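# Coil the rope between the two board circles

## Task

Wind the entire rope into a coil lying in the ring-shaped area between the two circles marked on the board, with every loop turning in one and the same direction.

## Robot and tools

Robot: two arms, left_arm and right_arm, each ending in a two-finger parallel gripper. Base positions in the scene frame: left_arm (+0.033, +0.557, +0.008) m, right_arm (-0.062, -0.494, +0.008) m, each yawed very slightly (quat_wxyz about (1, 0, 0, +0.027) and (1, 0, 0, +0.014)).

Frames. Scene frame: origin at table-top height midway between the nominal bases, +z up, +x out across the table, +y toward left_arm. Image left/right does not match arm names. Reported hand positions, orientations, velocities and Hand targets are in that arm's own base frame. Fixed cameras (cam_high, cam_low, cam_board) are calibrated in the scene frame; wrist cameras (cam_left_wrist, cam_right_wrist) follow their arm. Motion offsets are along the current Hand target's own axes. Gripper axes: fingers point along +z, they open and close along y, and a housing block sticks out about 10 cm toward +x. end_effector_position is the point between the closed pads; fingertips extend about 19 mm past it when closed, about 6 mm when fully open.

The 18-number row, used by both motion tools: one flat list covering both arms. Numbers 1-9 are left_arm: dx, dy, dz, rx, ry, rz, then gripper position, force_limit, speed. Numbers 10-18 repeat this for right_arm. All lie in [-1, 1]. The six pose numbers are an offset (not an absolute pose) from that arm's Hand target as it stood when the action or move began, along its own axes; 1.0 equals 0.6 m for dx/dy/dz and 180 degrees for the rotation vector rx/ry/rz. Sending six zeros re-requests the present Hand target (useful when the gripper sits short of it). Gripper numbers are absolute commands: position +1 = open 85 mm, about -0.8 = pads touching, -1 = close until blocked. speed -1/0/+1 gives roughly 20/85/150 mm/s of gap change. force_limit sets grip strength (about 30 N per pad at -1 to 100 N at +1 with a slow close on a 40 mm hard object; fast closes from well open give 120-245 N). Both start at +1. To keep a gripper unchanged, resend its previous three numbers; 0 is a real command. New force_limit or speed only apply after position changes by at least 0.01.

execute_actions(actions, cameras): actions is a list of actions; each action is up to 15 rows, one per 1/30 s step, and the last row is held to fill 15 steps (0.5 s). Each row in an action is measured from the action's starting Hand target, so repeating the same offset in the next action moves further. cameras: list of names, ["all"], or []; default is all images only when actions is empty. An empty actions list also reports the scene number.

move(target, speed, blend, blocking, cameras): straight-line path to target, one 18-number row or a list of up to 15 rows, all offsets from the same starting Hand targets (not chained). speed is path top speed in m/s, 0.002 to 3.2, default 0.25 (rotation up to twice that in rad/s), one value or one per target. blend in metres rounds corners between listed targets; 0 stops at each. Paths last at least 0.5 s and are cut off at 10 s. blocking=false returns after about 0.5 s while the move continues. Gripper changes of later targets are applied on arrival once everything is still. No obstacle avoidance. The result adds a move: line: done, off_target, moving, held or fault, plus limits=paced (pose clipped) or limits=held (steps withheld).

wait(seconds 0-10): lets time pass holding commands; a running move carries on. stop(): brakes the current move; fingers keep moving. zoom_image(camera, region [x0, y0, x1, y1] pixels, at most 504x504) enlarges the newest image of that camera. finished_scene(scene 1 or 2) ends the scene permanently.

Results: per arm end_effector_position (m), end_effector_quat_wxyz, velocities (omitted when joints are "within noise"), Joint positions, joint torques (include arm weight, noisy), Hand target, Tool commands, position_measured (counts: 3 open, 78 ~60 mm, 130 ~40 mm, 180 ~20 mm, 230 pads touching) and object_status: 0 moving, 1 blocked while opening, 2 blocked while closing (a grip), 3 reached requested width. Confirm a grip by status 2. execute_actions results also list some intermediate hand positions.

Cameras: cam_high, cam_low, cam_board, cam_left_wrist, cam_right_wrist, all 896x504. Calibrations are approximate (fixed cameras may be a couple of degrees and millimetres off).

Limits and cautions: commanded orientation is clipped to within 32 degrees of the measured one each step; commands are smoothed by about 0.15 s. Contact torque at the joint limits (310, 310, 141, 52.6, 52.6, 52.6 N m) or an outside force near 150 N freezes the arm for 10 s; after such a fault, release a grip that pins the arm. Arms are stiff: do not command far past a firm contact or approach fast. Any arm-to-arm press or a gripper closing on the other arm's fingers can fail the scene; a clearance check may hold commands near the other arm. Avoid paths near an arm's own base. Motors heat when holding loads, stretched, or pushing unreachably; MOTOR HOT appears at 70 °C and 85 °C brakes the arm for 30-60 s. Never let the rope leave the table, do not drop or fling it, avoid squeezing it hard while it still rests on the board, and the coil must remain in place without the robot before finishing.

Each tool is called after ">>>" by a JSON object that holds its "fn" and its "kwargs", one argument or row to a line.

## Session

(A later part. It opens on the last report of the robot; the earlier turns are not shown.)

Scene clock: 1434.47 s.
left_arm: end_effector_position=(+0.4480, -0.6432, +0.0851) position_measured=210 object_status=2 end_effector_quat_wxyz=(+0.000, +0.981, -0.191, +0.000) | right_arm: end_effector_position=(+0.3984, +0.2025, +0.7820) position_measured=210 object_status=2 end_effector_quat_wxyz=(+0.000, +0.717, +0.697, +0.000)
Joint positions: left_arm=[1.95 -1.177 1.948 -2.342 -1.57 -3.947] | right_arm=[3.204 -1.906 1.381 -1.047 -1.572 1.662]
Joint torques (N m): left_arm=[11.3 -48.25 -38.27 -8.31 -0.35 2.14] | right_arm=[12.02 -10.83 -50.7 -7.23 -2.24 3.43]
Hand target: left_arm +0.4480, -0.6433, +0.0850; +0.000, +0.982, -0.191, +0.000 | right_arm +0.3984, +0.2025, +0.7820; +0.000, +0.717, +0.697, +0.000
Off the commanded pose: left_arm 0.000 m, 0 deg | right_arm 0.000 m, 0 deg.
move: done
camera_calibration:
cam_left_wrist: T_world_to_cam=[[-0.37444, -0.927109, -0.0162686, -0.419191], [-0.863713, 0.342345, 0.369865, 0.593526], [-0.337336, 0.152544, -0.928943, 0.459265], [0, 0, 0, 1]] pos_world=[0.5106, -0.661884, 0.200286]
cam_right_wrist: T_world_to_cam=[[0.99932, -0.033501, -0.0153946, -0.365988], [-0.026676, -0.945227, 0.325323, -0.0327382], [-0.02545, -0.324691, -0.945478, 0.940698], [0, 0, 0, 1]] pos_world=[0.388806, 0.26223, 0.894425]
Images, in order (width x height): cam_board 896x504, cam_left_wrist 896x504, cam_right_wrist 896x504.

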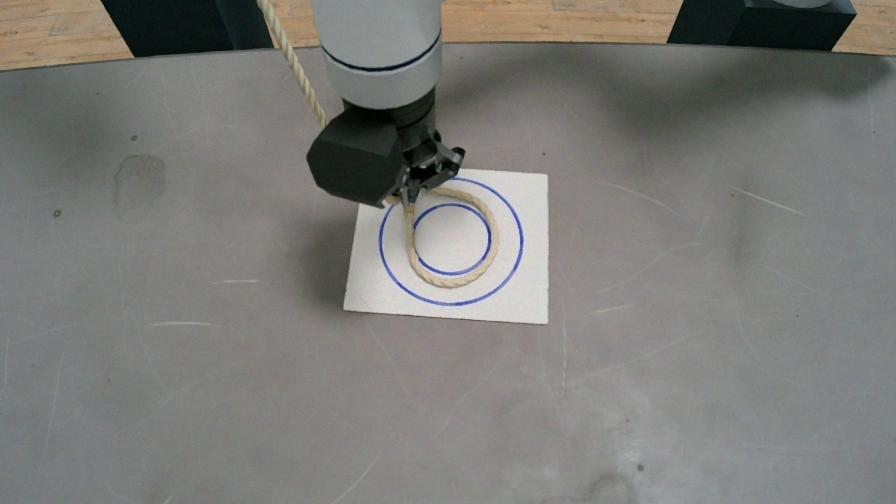

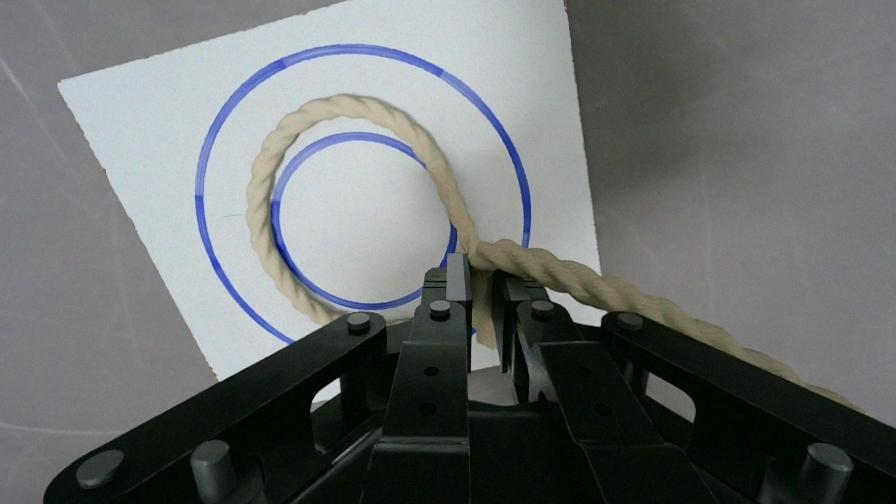

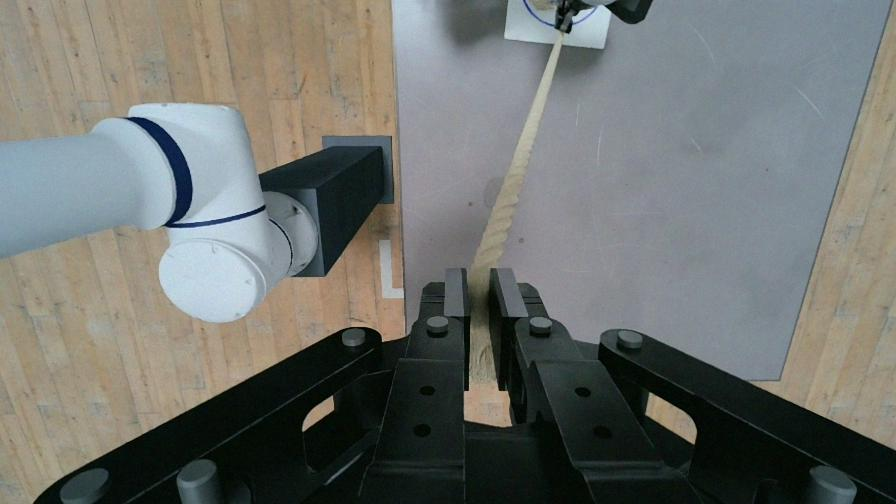

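>>> {"fn": "move", "kwargs": {
  "target": [0.0173, 0.014, 0.0217, 0, 0, 0, -1, -1, -1, 0.0525, 0.0333, 0.1, 0, 0, 0, -0.97, -1, -1],
  "speed": 0.05,
  "cameras": ["cam_board", "cam_left_wrist", "cam_low"]
}}

>>> {"fn": "zoom_image", "kwargs": {
  "camera": "cam_board",
  "region": [339, 130, 569, 325]
}}

>>> {"fn": "zoom_image", "kwargs": {
  "camera": "cam_left_wrist",
  "region": [200, 30, 550, 380]
}}

Scene clock: 1454.87 s.
left_arm: end_effector_position=(+0.4545, -0.6549, +0.0720) position_measured=210 object_status=2 end_effector_quat_wxyz=(+0.000, +0.982, -0.191, +0.000) | right_arm: end_effector_position=(+0.4192, +0.2334, +0.7221) position_measured=210 object_status=2 end_effector_quat_wxyz=(+0.000, +0.717, +0.697, +0.000)
Joint positions: left_arm=[1.953 -1.144 1.927 -2.354 -1.57 -3.945] | right_arm=[3.271 -1.897 1.494 -1.167 -1.572 1.729]
Joint torques (N m): left_arm=[7.91 -59.74 -44.03 -10.58 1.11 2.35] | right_arm=[9.34 -3.72 -32.9 -7 -0.29 3.57]
Hand target: left_arm +0.4545, -0.6550, +0.0720; +0.000, +0.982, -0.191, +0.000 | right_arm +0.4192, +0.2334, +0.7220; +0.000, +0.717, +0.697, +0.000
Off the commanded pose: left_arm 0.000 m, 0 deg | right_arm 0.000 m, 0 deg.
move: done
camera_calibration:
cam_left_wrist: T_world_to_cam=[[-0.374458, -0.9271, -0.0163203, -0.427793], [-0.863672, 0.342326, 0.369978, 0.607935], [-0.33742, 0.152637, -0.928897, 0.45117], [0, 0, 0, 1]] pos_world=[0.5171, -0.673584, 0.187186]
Images, in order (width x height): cam_low 896x504, cam_board 896x504, cam_left_wrist 896x504.

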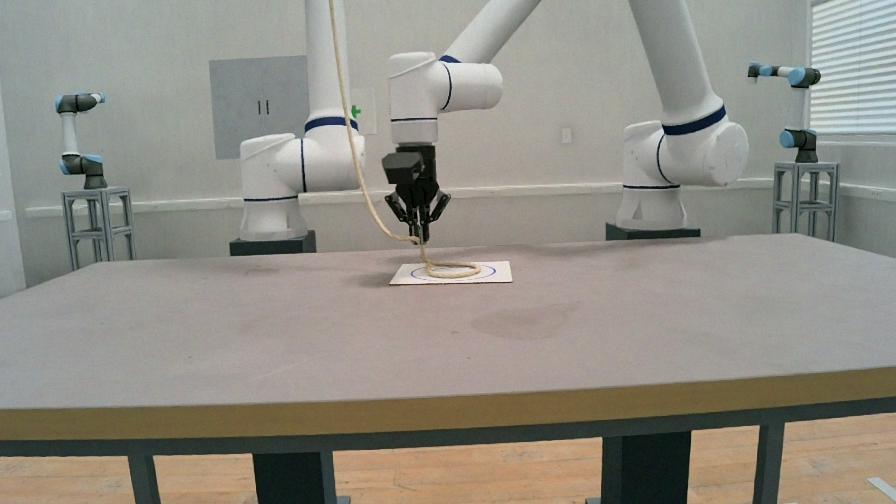

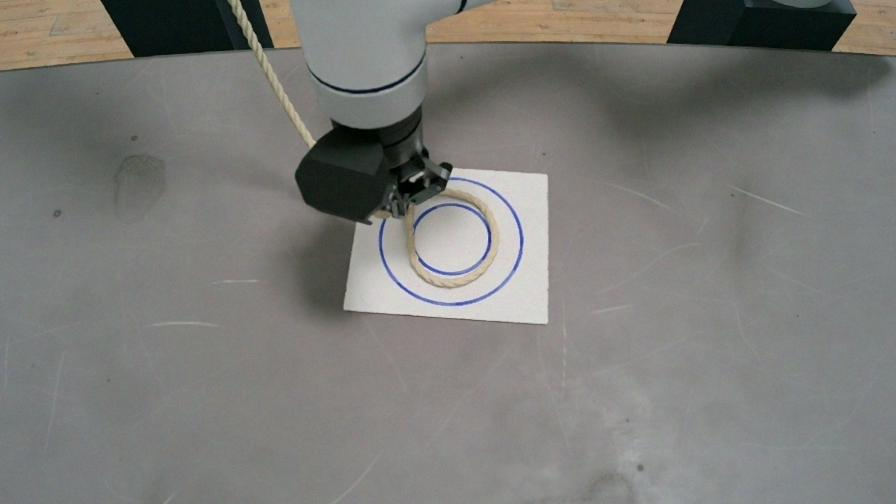

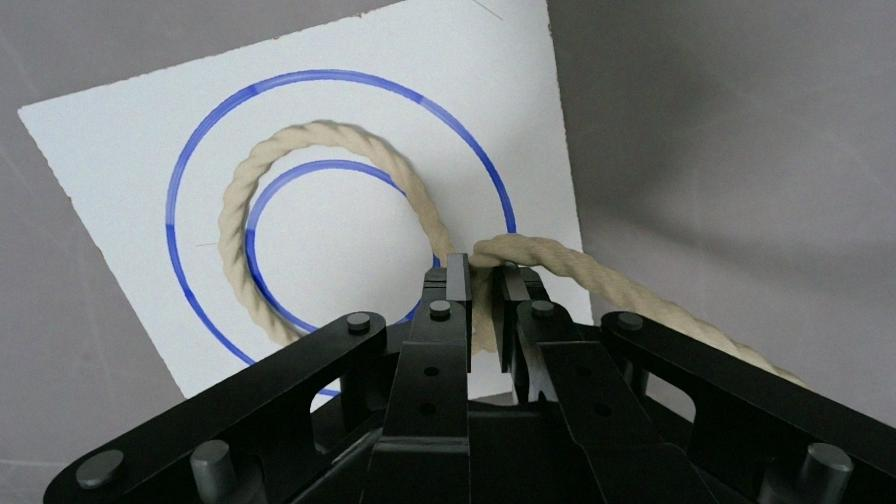

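Scaled by 2.191.

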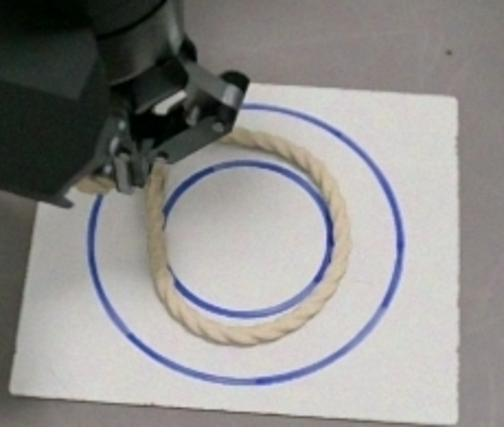

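Scaled by 1.440.

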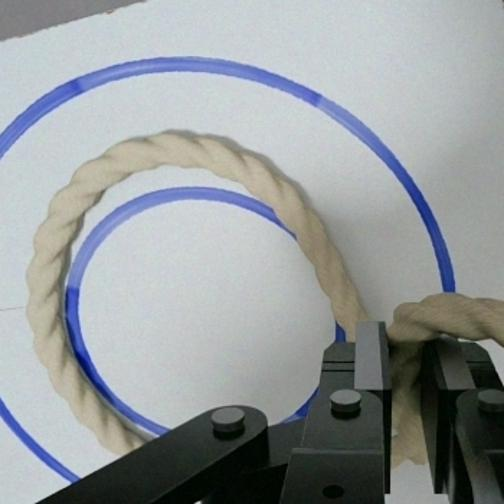

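>>> {"fn": "move", "kwargs": {
  "target": [0.0332, 0.0078, 0.0233, 0, 0, 0, -1, -1, -1, 0, 0, 0, 0, 0, 0, -0.97, -1, -1],
  "speed": 0.03,
  "cameras": ["cam_board", "cam_left_wrist", "cam_right_wrist", "cam_high"]
}}

>>> {"fn": "zoom_image", "kwargs": {
  "camera": "cam_board",
  "region": [339, 130, 569, 325]
}}

>>> {"fn": "zoom_image", "kwargs": {
  "camera": "cam_left_wrist",
  "region": [200, 30, 550, 380]
}}

Scene clock: 1465.40 s.
left_arm: end_effector_position=(+0.4711, -0.6667, +0.0581) position_measured=210 object_status=2 end_effector_quat_wxyz=(+0.000, +0.982, -0.191, +0.000) | right_arm: end_effector_position=(+0.4192, +0.2334, +0.7220) position_measured=210 object_status=2 end_effector_quat_wxyz=(+0.000, +0.717, +0.697, +0.000)
Joint positions: left_arm=[1.967 -1.103 1.894 -2.362 -1.57 -3.931] | right_arm=[3.271 -1.897 1.494 -1.168 -1.572 1.729]
Joint torques (N m): left_arm=[7.56 -61.37 -45.09 -10.65 1.33 2.4] | right_arm=[9.58 -4.56 -32.11 -7.31 -2.38 4.12]
Hand target: left_arm +0.4712, -0.6668, +0.0580; +0.000, +0.982, -0.191, +0.000 | right_arm +0.4192, +0.2334, +0.7220; +0.000, +0.717, +0.697, +0.000
Off the commanded pose: left_arm 0.000 m, 0 deg | right_arm 0.000 m, 0 deg.
move: done
camera_calibration:
cam_left_wrist: T_world_to_cam=[[-0.37447, -0.927095, -0.0163553, -0.43269], [-0.863702, 0.342339, 0.369897, 0.631579], [-0.337331, 0.152641, -0.928929, 0.445656], [0, 0, 0, 1]] pos_world=[0.5338, -0.685384, 0.173286]
cam_right_wrist: T_world_to_cam=[[0.999317, -0.0335954, -0.0153619, -0.38676], [-0.0267759, -0.945224, 0.325324, 0.0165859], [-0.0254498, -0.32469, -0.945478, 0.894534], [0, 0, 0, 1]] pos_world=[0.409706, 0.293131, 0.834425]
Images, in order (width x height): cam_high 896x504, cam_board 896x504, cam_left_wrist 896x504, cam_right_wrist 896x504.

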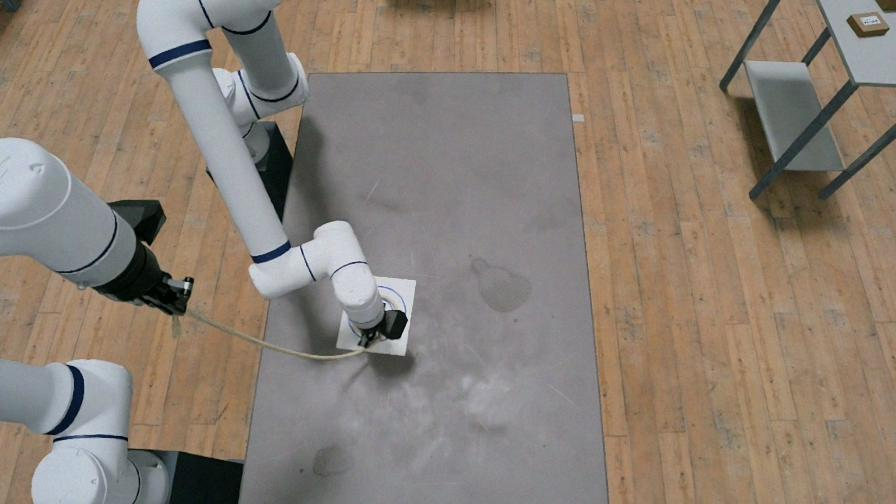

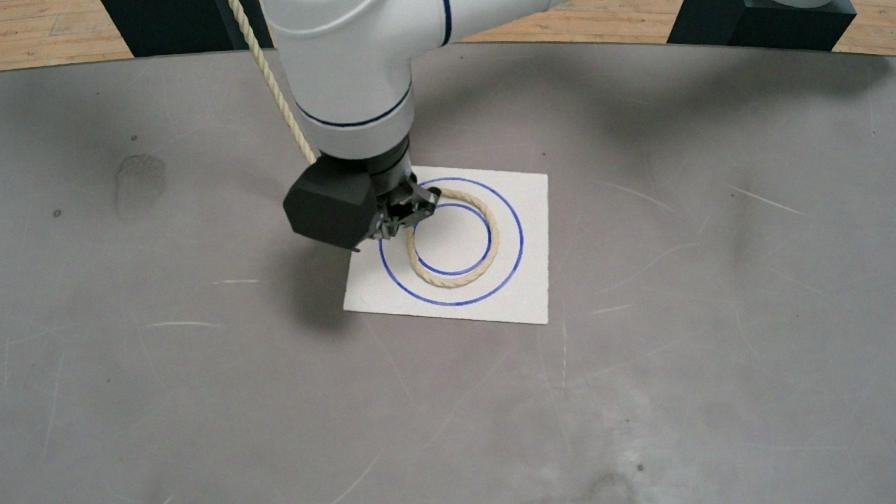

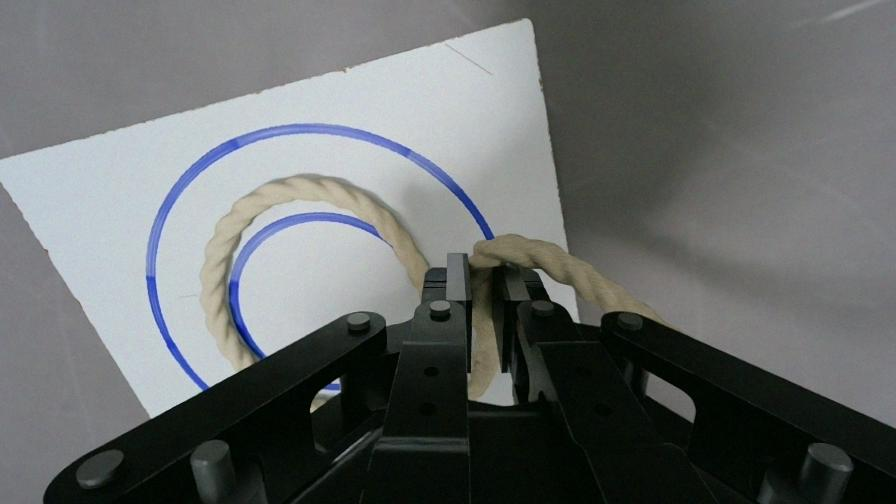

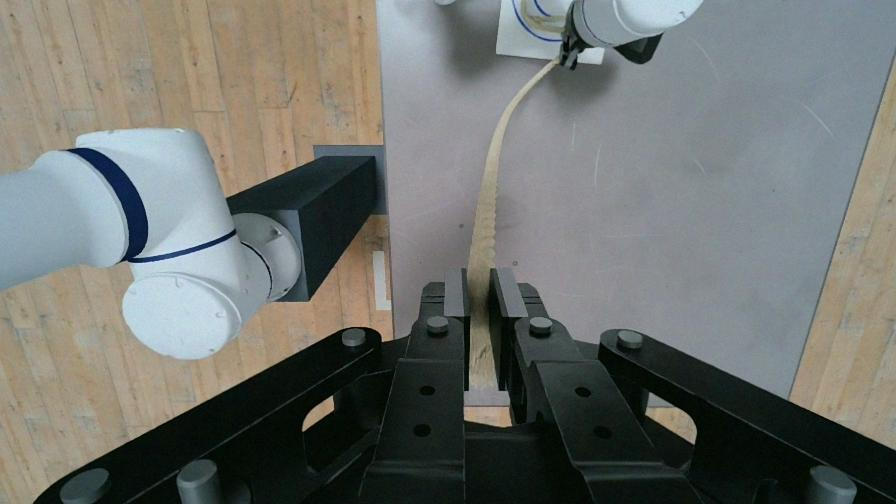

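Scaled by 2.191.

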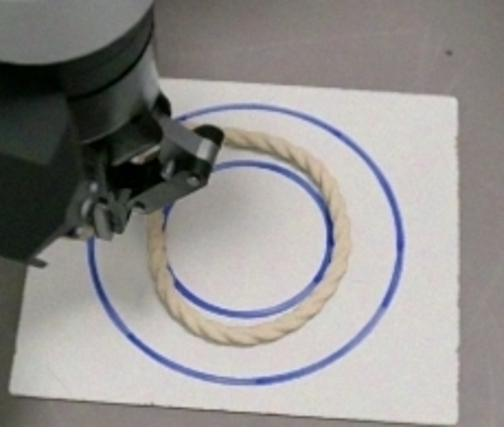

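Scaled by 1.440.

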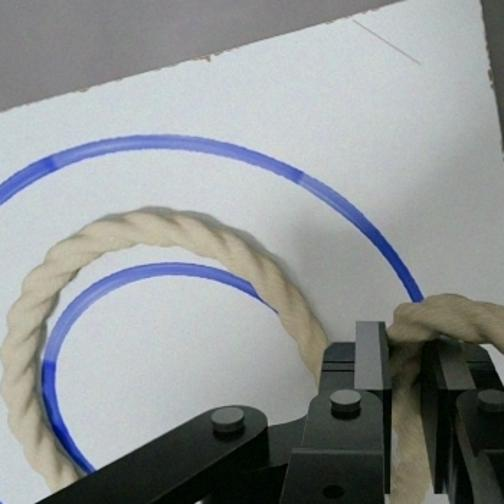

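>>> {"fn": "zoom_image", "kwargs": {
  "camera": "cam_right_wrist",
  "region": [480, 0, 680, 110]
}}

>>> {"fn": "zoom_image", "kwargs": {
  "camera": "cam_high",
  "region": [320, 250, 450, 380]
}}

Scaled by 2.520.

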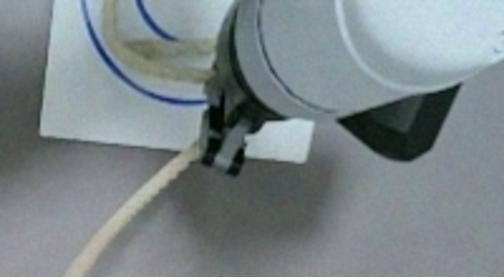

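Scaled by 3.877.

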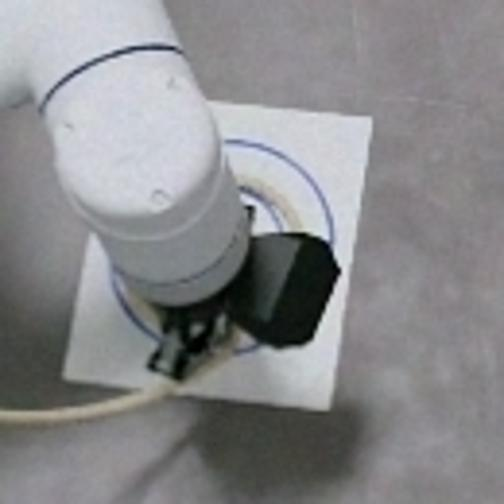

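>>> {"fn": "move", "kwargs": {
  "target": [0.0092, 0.0002, 0.0267, 0, 0, -0.0389, -1, -1, -1, 0, 0, 0, 0, 0, 0, -0.97, -1, -1],
  "speed": 0.03,
  "cameras": ["cam_board", "cam_left_wrist", "cam_right_wrist"]
}}

>>> {"fn": "zoom_image", "kwargs": {
  "camera": "cam_board",
  "region": [339, 130, 569, 325]
}}

>>> {"fn": "zoom_image", "kwargs": {
  "camera": "cam_right_wrist",
  "region": [480, 0, 620, 77]
}}

Scene clock: 1505.20 s.
left_arm: end_effector_position=(+0.4763, -0.6689, +0.0420) position_measured=210 object_status=2 end_effector_quat_wxyz=(+0.000, +0.991, -0.131, +0.000) | right_arm: end_effector_position=(+0.4192, +0.2334, +0.7220) position_measured=210 object_status=2 end_effector_quat_wxyz=(+0.000, +0.717, +0.697, +0.000)
Joint positions: left_arm=[1.971 -1.077 1.89 -2.384 -1.57 -4.049] | right_arm=[3.271 -1.897 1.494 -1.168 -1.572 1.729]
Joint torques (N m): left_arm=[7.81 -61.74 -42.71 -10.47 -0.09 -1.45] | right_arm=[9.69 -12.37 -32.02 -7.52 -1.89 3.72]
Hand target: left_arm +0.4763, -0.6689, +0.0420; +0.000, +0.991, -0.131, +0.000 | right_arm +0.4192, +0.2334, +0.7220; +0.000, +0.717, +0.697, +0.000
Off the commanded pose: left_arm 0.000 m, 0 deg | right_arm 0.000 m, 0 deg.
move: done
camera_calibration:
cam_left_wrist: T_world_to_cam=[[-0.258863, -0.965777, -0.0162477, -0.514071], [-0.898928, 0.234722, 0.36991, 0.587451], [-0.353437, 0.110362, -0.928925, 0.412135], [0, 0, 0, 1]] pos_world=[0.540666, -0.67985, 0.157186]
cam_right_wrist: T_world_to_cam=[[0.999317, -0.0335954, -0.0153619, -0.38676], [-0.0267759, -0.945224, 0.325324, 0.0165859], [-0.0254498, -0.32469, -0.945478, 0.894534], [0, 0, 0, 1]] pos_world=[0.409706, 0.293131, 0.834425]
Images, in order (width x height): cam_board 896x504, cam_left_wrist 896x504, cam_right_wrist 896x504.

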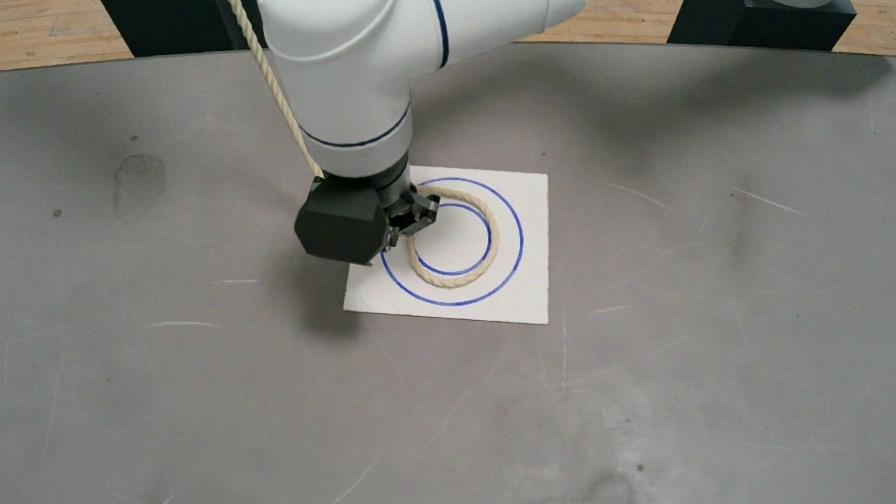

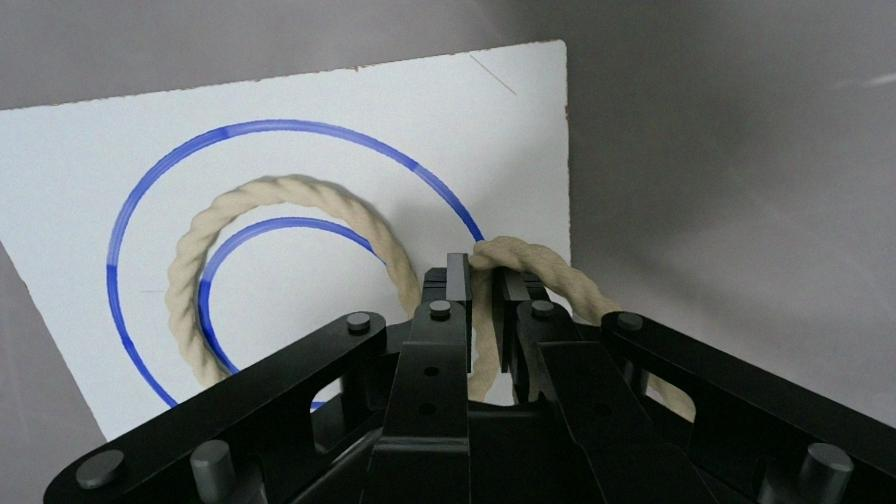

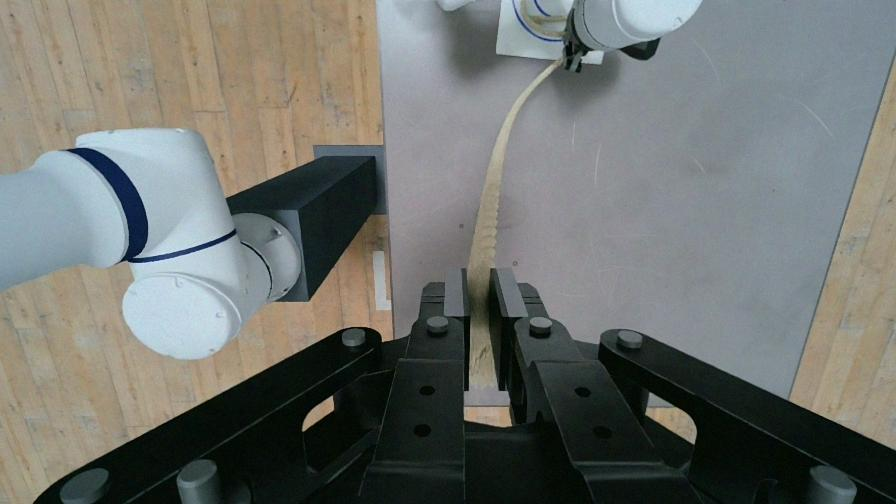

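Scaled by 2.191.

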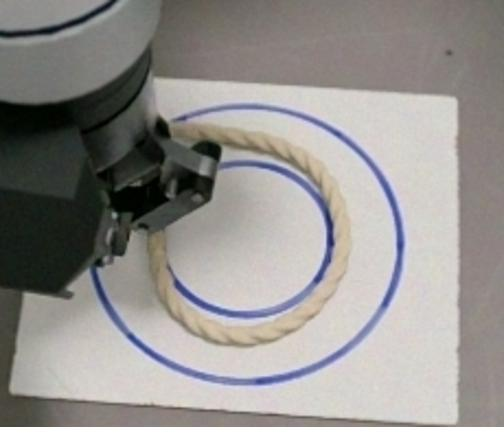

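Scaled by 3.600.

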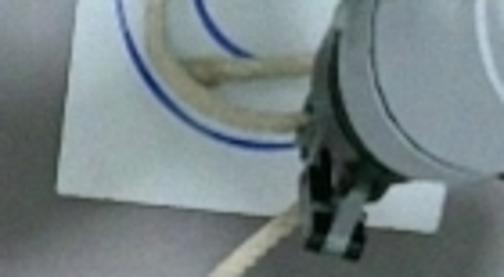

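>>> {"fn": "move", "kwargs": {
  "target": [0.001, -0.0067, 0.02, 0, 0, -0.0667, -1, -1, -1, 0, 0, 0, 0, 0, 0, -0.97, -1, -1],
  "speed": 0.03,
  "cameras": ["cam_board", "cam_left_wrist", "cam_right_wrist"]
}}

>>> {"fn": "zoom_image", "kwargs": {
  "camera": "cam_board",
  "region": [339, 130, 569, 325]
}}

>>> {"fn": "zoom_image", "kwargs": {
  "camera": "cam_right_wrist",
  "region": [480, 0, 620, 77]
}}

Scene clock: 1563.47 s.
left_arm: end_effector_position=(+0.4779, -0.6652, +0.0300) position_measured=210 object_status=2 end_effector_quat_wxyz=(+0.000, +1.000, -0.027, +0.000) | right_arm: end_effector_position=(+0.4192, +0.2334, +0.7220) position_measured=210 object_status=2 end_effector_quat_wxyz=(+0.000, +0.717, +0.697, +0.000)
Joint positions: left_arm=[1.975 -1.064 1.899 -2.405 -1.57 -4.254] | right_arm=[3.271 -1.897 1.494 -1.168 -1.572 1.729]
Joint torques (N m): left_arm=[8.16 -61.73 -28.67 -10.53 -0.32 -1.1] | right_arm=[11.26 -14.57 -33.61 -7.59 -1.62 3.27]
Hand target: left_arm +0.4779, -0.6652, +0.0300; +0.000, +1.000, -0.027, +0.000 | right_arm +0.4192, +0.2334, +0.7220; +0.000, +0.717, +0.697, +0.000
Off the commanded pose: left_arm 0.000 m, 0 deg | right_arm 0.000 m, 0 deg.
move: done
camera_calibration:
cam_left_wrist: T_world_to_cam=[[-0.052261, -0.998503, -0.016141, -0.630732], [-0.92815, 0.0426015, 0.36976, 0.478672], [-0.368519, 0.0343053, -0.928987, 0.357768], [0, 0, 0, 1]] pos_world=[0.543161, -0.662453, 0.145187]
cam_right_wrist: T_world_to_cam=[[0.999317, -0.0335954, -0.0153619, -0.38676], [-0.0267759, -0.945224, 0.325324, 0.0165859], [-0.0254498, -0.32469, -0.945478, 0.894534], [0, 0, 0, 1]] pos_world=[0.409706, 0.293131, 0.834425]
Images, in order (width x height): cam_board 896x504, cam_left_wrist 896x504, cam_right_wrist 896x504.

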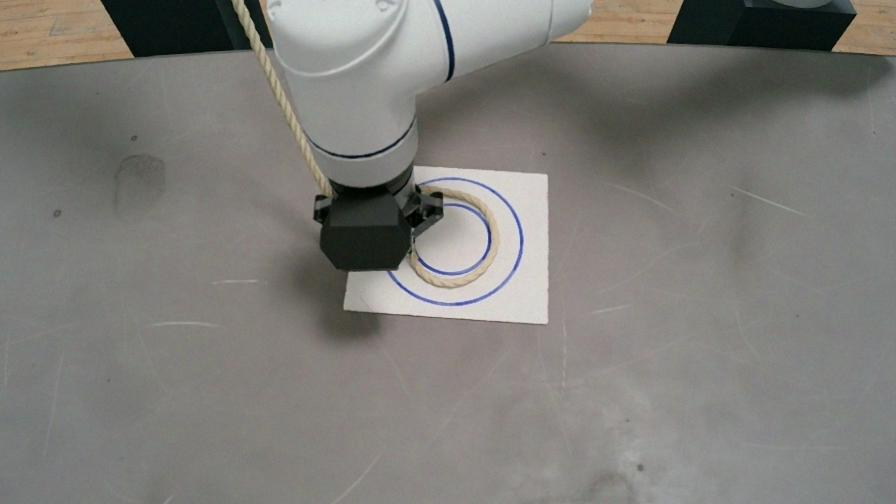

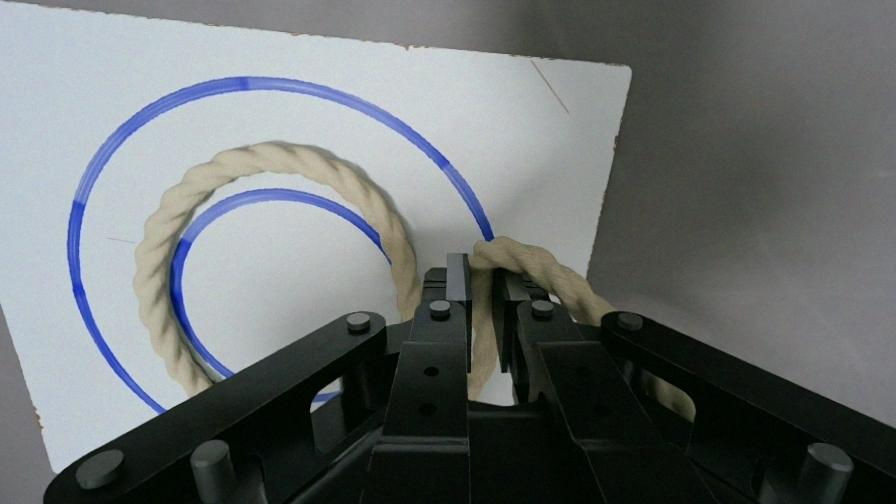

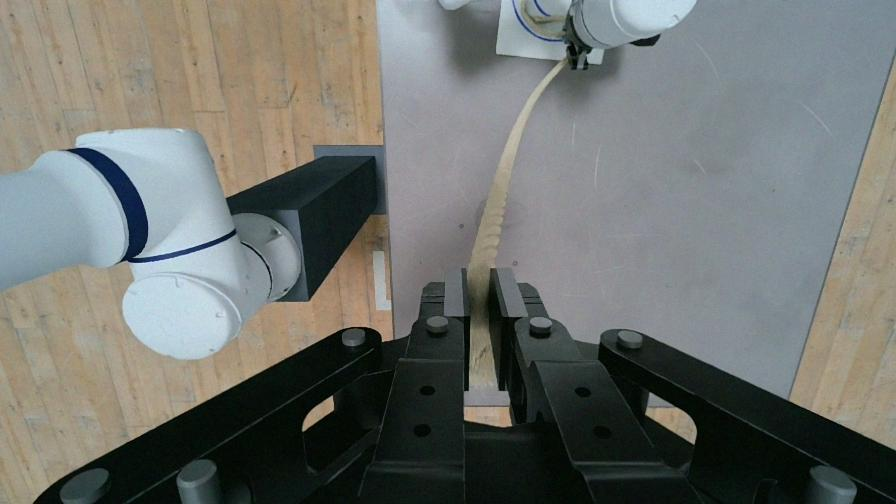

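Scaled by 2.191.

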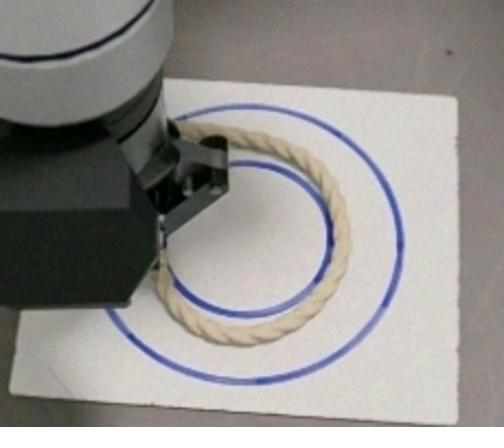

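Scaled by 3.600.

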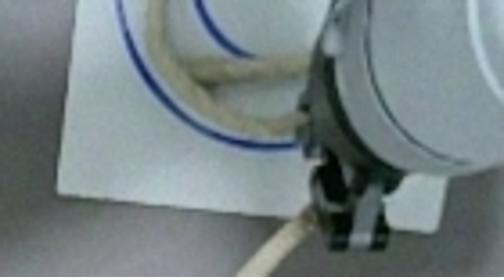

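>>> {"fn": "move", "kwargs": {
  "target": [0.0023, -0.0063, 0.0183, 0, 0, -0.0667, -1, -1, -1, 0, 0, 0, 0, 0, 0, -0.97, -1, -1],
  "speed": 0.03,
  "cameras": ["cam_board", "cam_left_wrist", "cam_right_wrist"]
}}

>>> {"fn": "zoom_image", "kwargs": {
  "camera": "cam_board",
  "region": [339, 130, 569, 325]
}}

>>> {"fn": "zoom_image", "kwargs": {
  "camera": "cam_right_wrist",
  "region": [480, 0, 620, 77]
}}

Scene clock: 1590.30 s.
left_arm: end_effector_position=(+0.4795, -0.6615, +0.0190) position_measured=210 object_status=2 end_effector_quat_wxyz=(+0.000, +0.997, +0.078, +0.000) | right_arm: end_effector_position=(+0.4192, +0.2334, +0.7220) position_measured=210 object_status=2 end_effector_quat_wxyz=(+0.000, +0.717, +0.697, +0.000)
Joint positions: left_arm=[1.979 -1.053 1.907 -2.425 -1.57 -4.46] | right_arm=[3.271 -1.897 1.494 -1.168 -1.572 1.729]
Joint torques (N m): left_arm=[7.97 -63.39 -28.28 -10.33 0.78 -0.13] | right_arm=[8.59 -21.41 -48.35 -7.45 -1.5 3.52]
Hand target: left_arm +0.4795, -0.6615, +0.0190; +0.000, +0.997, +0.078, +0.000 | right_arm +0.4192, +0.2334, +0.7220; +0.000, +0.717, +0.697, +0.000
Off the commanded pose: left_arm 0.000 m, 0 deg | right_arm 0.000 m, 0 deg.
move: done
camera_calibration:
cam_left_wrist: T_world_to_cam=[[0.156594, -0.987533, -0.0160602, -0.720026], [-0.916777, -0.151385, 0.369598, 0.350349], [-0.367421, -0.043153, -0.929053, 0.296259], [0, 0, 0, 1]] pos_world=[0.542795, -0.645227, 0.134188]
cam_right_wrist: T_world_to_cam=[[0.99932, -0.033501, -0.0153946, -0.386762], [-0.026676, -0.945227, 0.325323, 0.0165462], [-0.02545, -0.324691, -0.945478, 0.894534], [0, 0, 0, 1]] pos_world=[0.409706, 0.29313, 0.834425]
Images, in order (width x height): cam_board 896x504, cam_left_wrist 896x504, cam_right_wrist 896x504.

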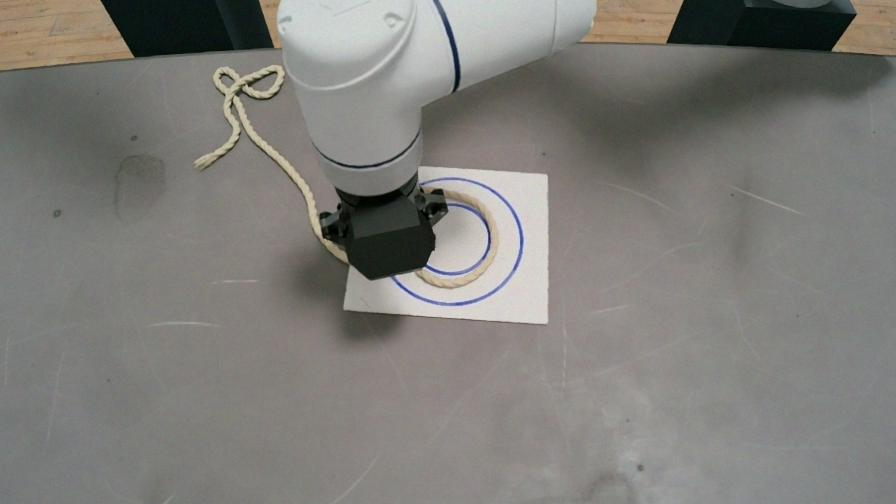

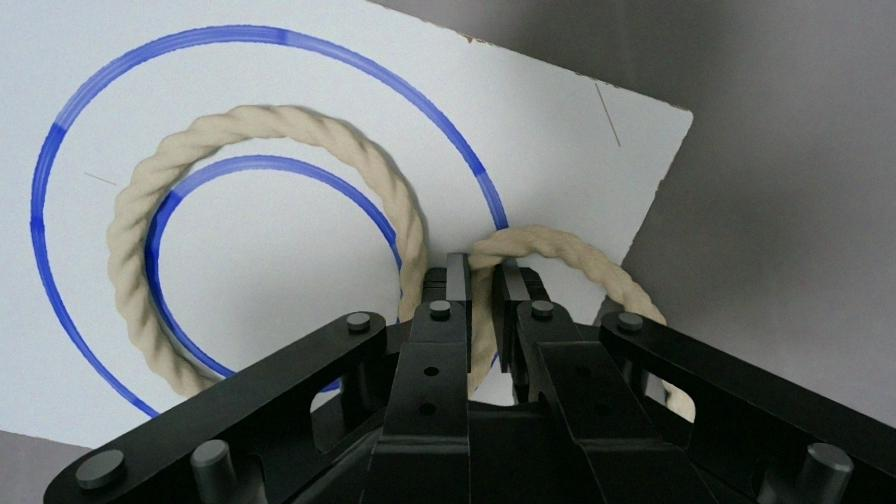

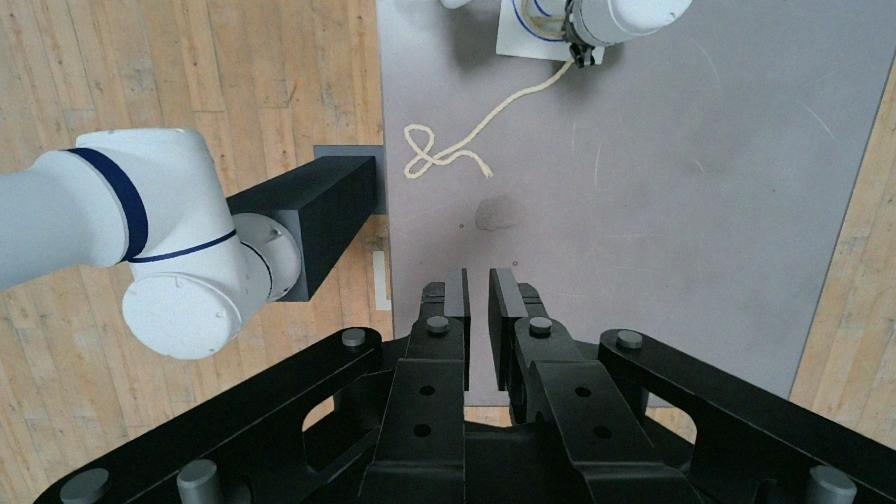

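Scaled by 2.191.

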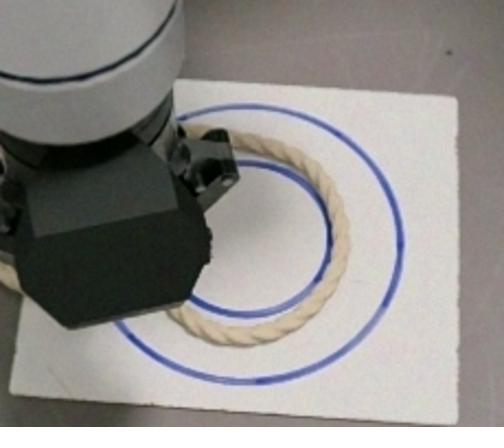

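Scaled by 3.600.

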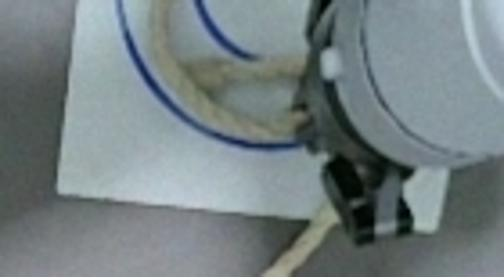

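>>> {"fn": "zoom_image", "kwargs": {
  "camera": "cam_board",
  "region": [180, 40, 380, 280]
}}

>>> {"fn": "zoom_image", "kwargs": {
  "camera": "cam_right_wrist",
  "region": [390, 30, 610, 200]
}}

Scaled by 2.100.

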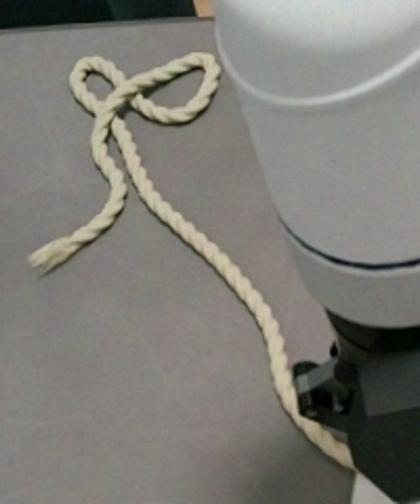

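Scaled by 2.291.

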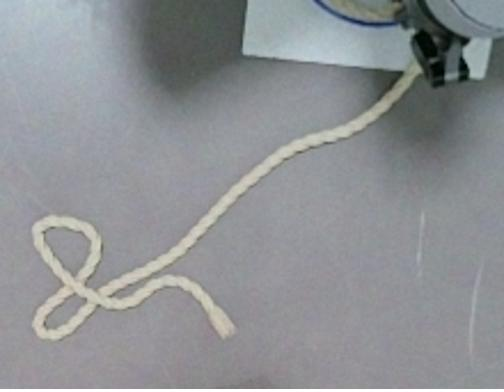

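>>> {"fn": "move", "kwargs": {
  "target": [0, 0, 0, 0, 0, 0, -1, -1, -1, -0.0583, 0.0533, 1.0, 0, 0, -0.2611, -0.1, -1, 0],
  "speed": 0.15,
  "cameras": ["cam_board", "cam_right_wrist", "cam_high"]
}}

Scene clock: 1710.43 s.
left_arm: end_effector_position=(+0.4795, -0.6615, +0.0190) position_measured=210 object_status=2 end_effector_quat_wxyz=(+0.000, +0.997, +0.078, +0.000) | right_arm: end_effector_position=(+0.4505, +0.1971, +0.1221) position_measured=141 object_status=3 end_effector_quat_wxyz=(+0.000, +0.380, +0.925, +0.000)
Joint positions: left_arm=[1.979 -1.053 1.907 -2.425 -1.57 -4.46] | right_arm=[3.185 -1.672 2.46 -2.36 -1.572 0.823]
Joint torques (N m): left_arm=[6.37 -64.09 -28.31 -10.41 1.73 -1.05] | right_arm=[-7.36 -20.64 -23.63 -6.97 3.69 -2.29]
Hand target: left_arm +0.4795, -0.6615, +0.0190; +0.000, +0.997, +0.078, +0.000 | right_arm +0.4505, +0.1971, +0.1221; +0.000, +0.380, +0.925, +0.000
Off the commanded pose: left_arm 0.000 m, 0 deg | right_arm 0.000 m, 0 deg.
move: done
camera_calibration:
cam_right_wrist: T_world_to_cam=[[0.706087, 0.707945, -0.0159972, -0.44243], [0.673182, -0.664063, 0.32534, -0.192489], [0.2197, -0.240487, -0.945462, 0.18941], [0, 0, 0, 1]] pos_world=[0.400361, 0.230941, 0.234627]
Images, in order (width x height): cam_high 896x504, cam_board 896x504, cam_right_wrist 896x504.

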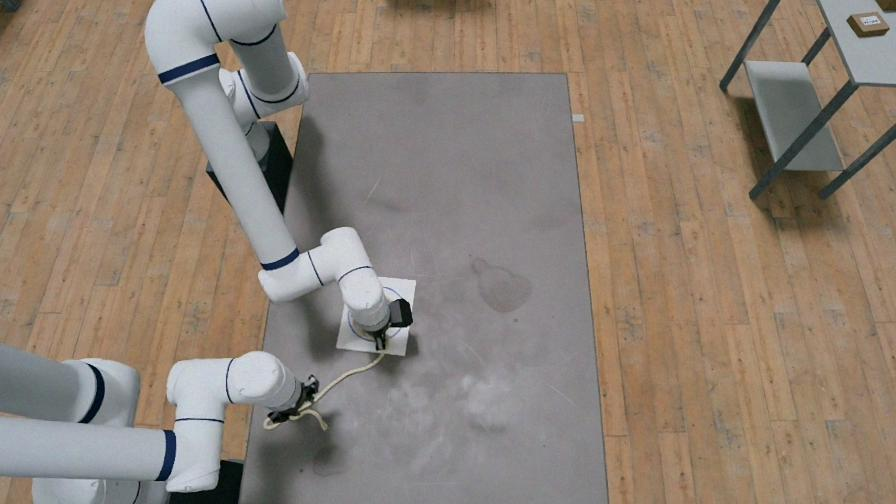

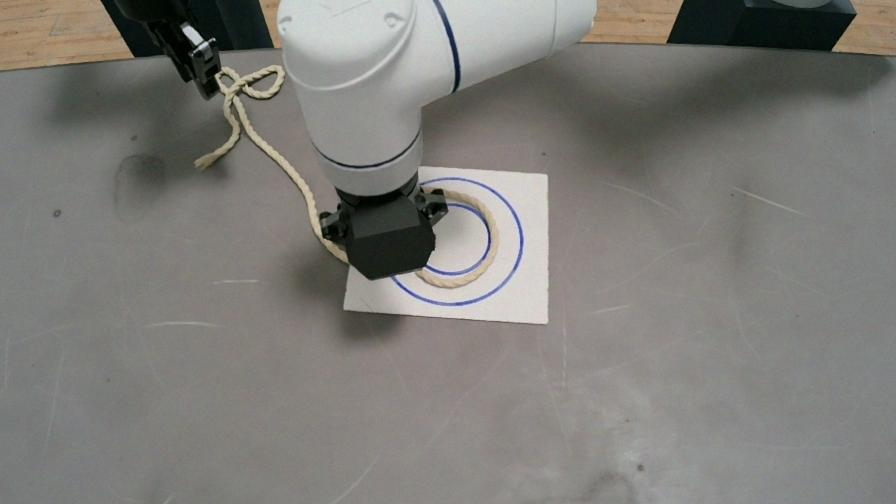

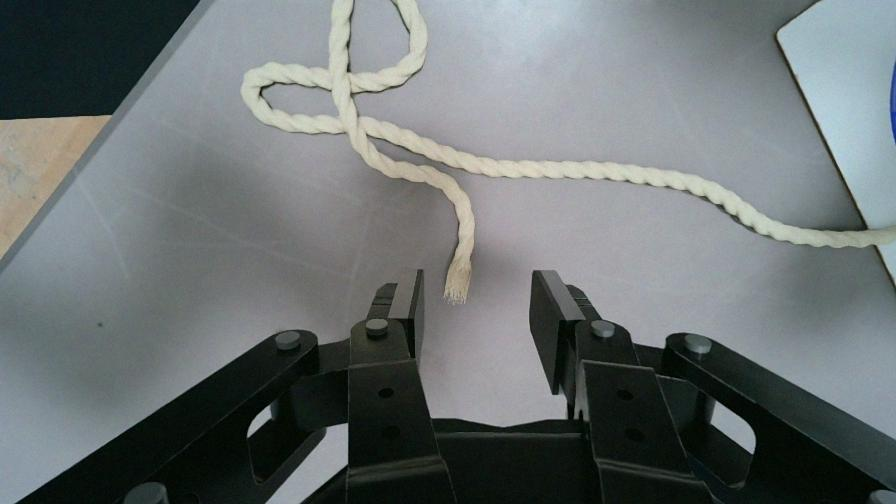

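>>> {"fn": "move", "kwargs": {
  "target": [0, 0, 0, 0, 0, 0, -1, -1, -1, -0.0167, -0.0065, 0.1535, 0, 0, 0, -0.1, -1, 0],
  "speed": 0.06,
  "cameras": ["cam_right_wrist"]
}}

Scene clock: 1744.67 s.
left_arm: end_effector_position=(+0.4795, -0.6615, +0.0190) position_measured=210 object_status=2 end_effector_quat_wxyz=(+0.000, +0.997, +0.078, +0.000) | right_arm: end_effector_position=(+0.4549, +0.1872, +0.0300) position_measured=141 object_status=3 end_effector_quat_wxyz=(+0.000, +0.380, +0.925, +0.000)
Joint positions: left_arm=[1.979 -1.053 1.907 -2.425 -1.57 -4.46] | right_arm=[3.163 -1.473 2.53 -2.629 -1.572 0.801]
Joint torques (N m): left_arm=[5.09 -63.67 -28.37 -10.39 1.47 -0.89] | right_arm=[-7.49 -31.55 -15.8 -7.03 3.72 -2.4]
Hand target: left_arm +0.4795, -0.6615, +0.0190; +0.000, +0.997, +0.078, +0.000 | right_arm +0.4549, +0.1872, +0.0300; +0.000, +0.380, +0.925, +0.000
Off the commanded pose: left_arm 0.000 m, 0 deg | right_arm 0.000 m, 0 deg.
move: done
camera_calibration:
cam_right_wrist: T_world_to_cam=[[0.706087, 0.707945, -0.0159972, -0.440001], [0.673182, -0.664063, 0.32534, -0.172062], [0.2197, -0.240487, -0.945462, 0.0989857], [0, 0, 0, 1]] pos_world=[0.404761, 0.221041, 0.142527]
Images, in order (width x height): cam_right_wrist 896x504.

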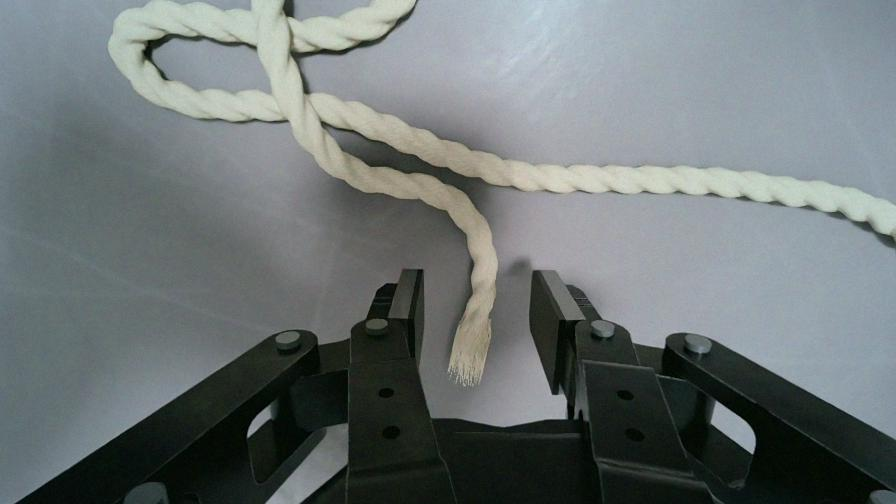

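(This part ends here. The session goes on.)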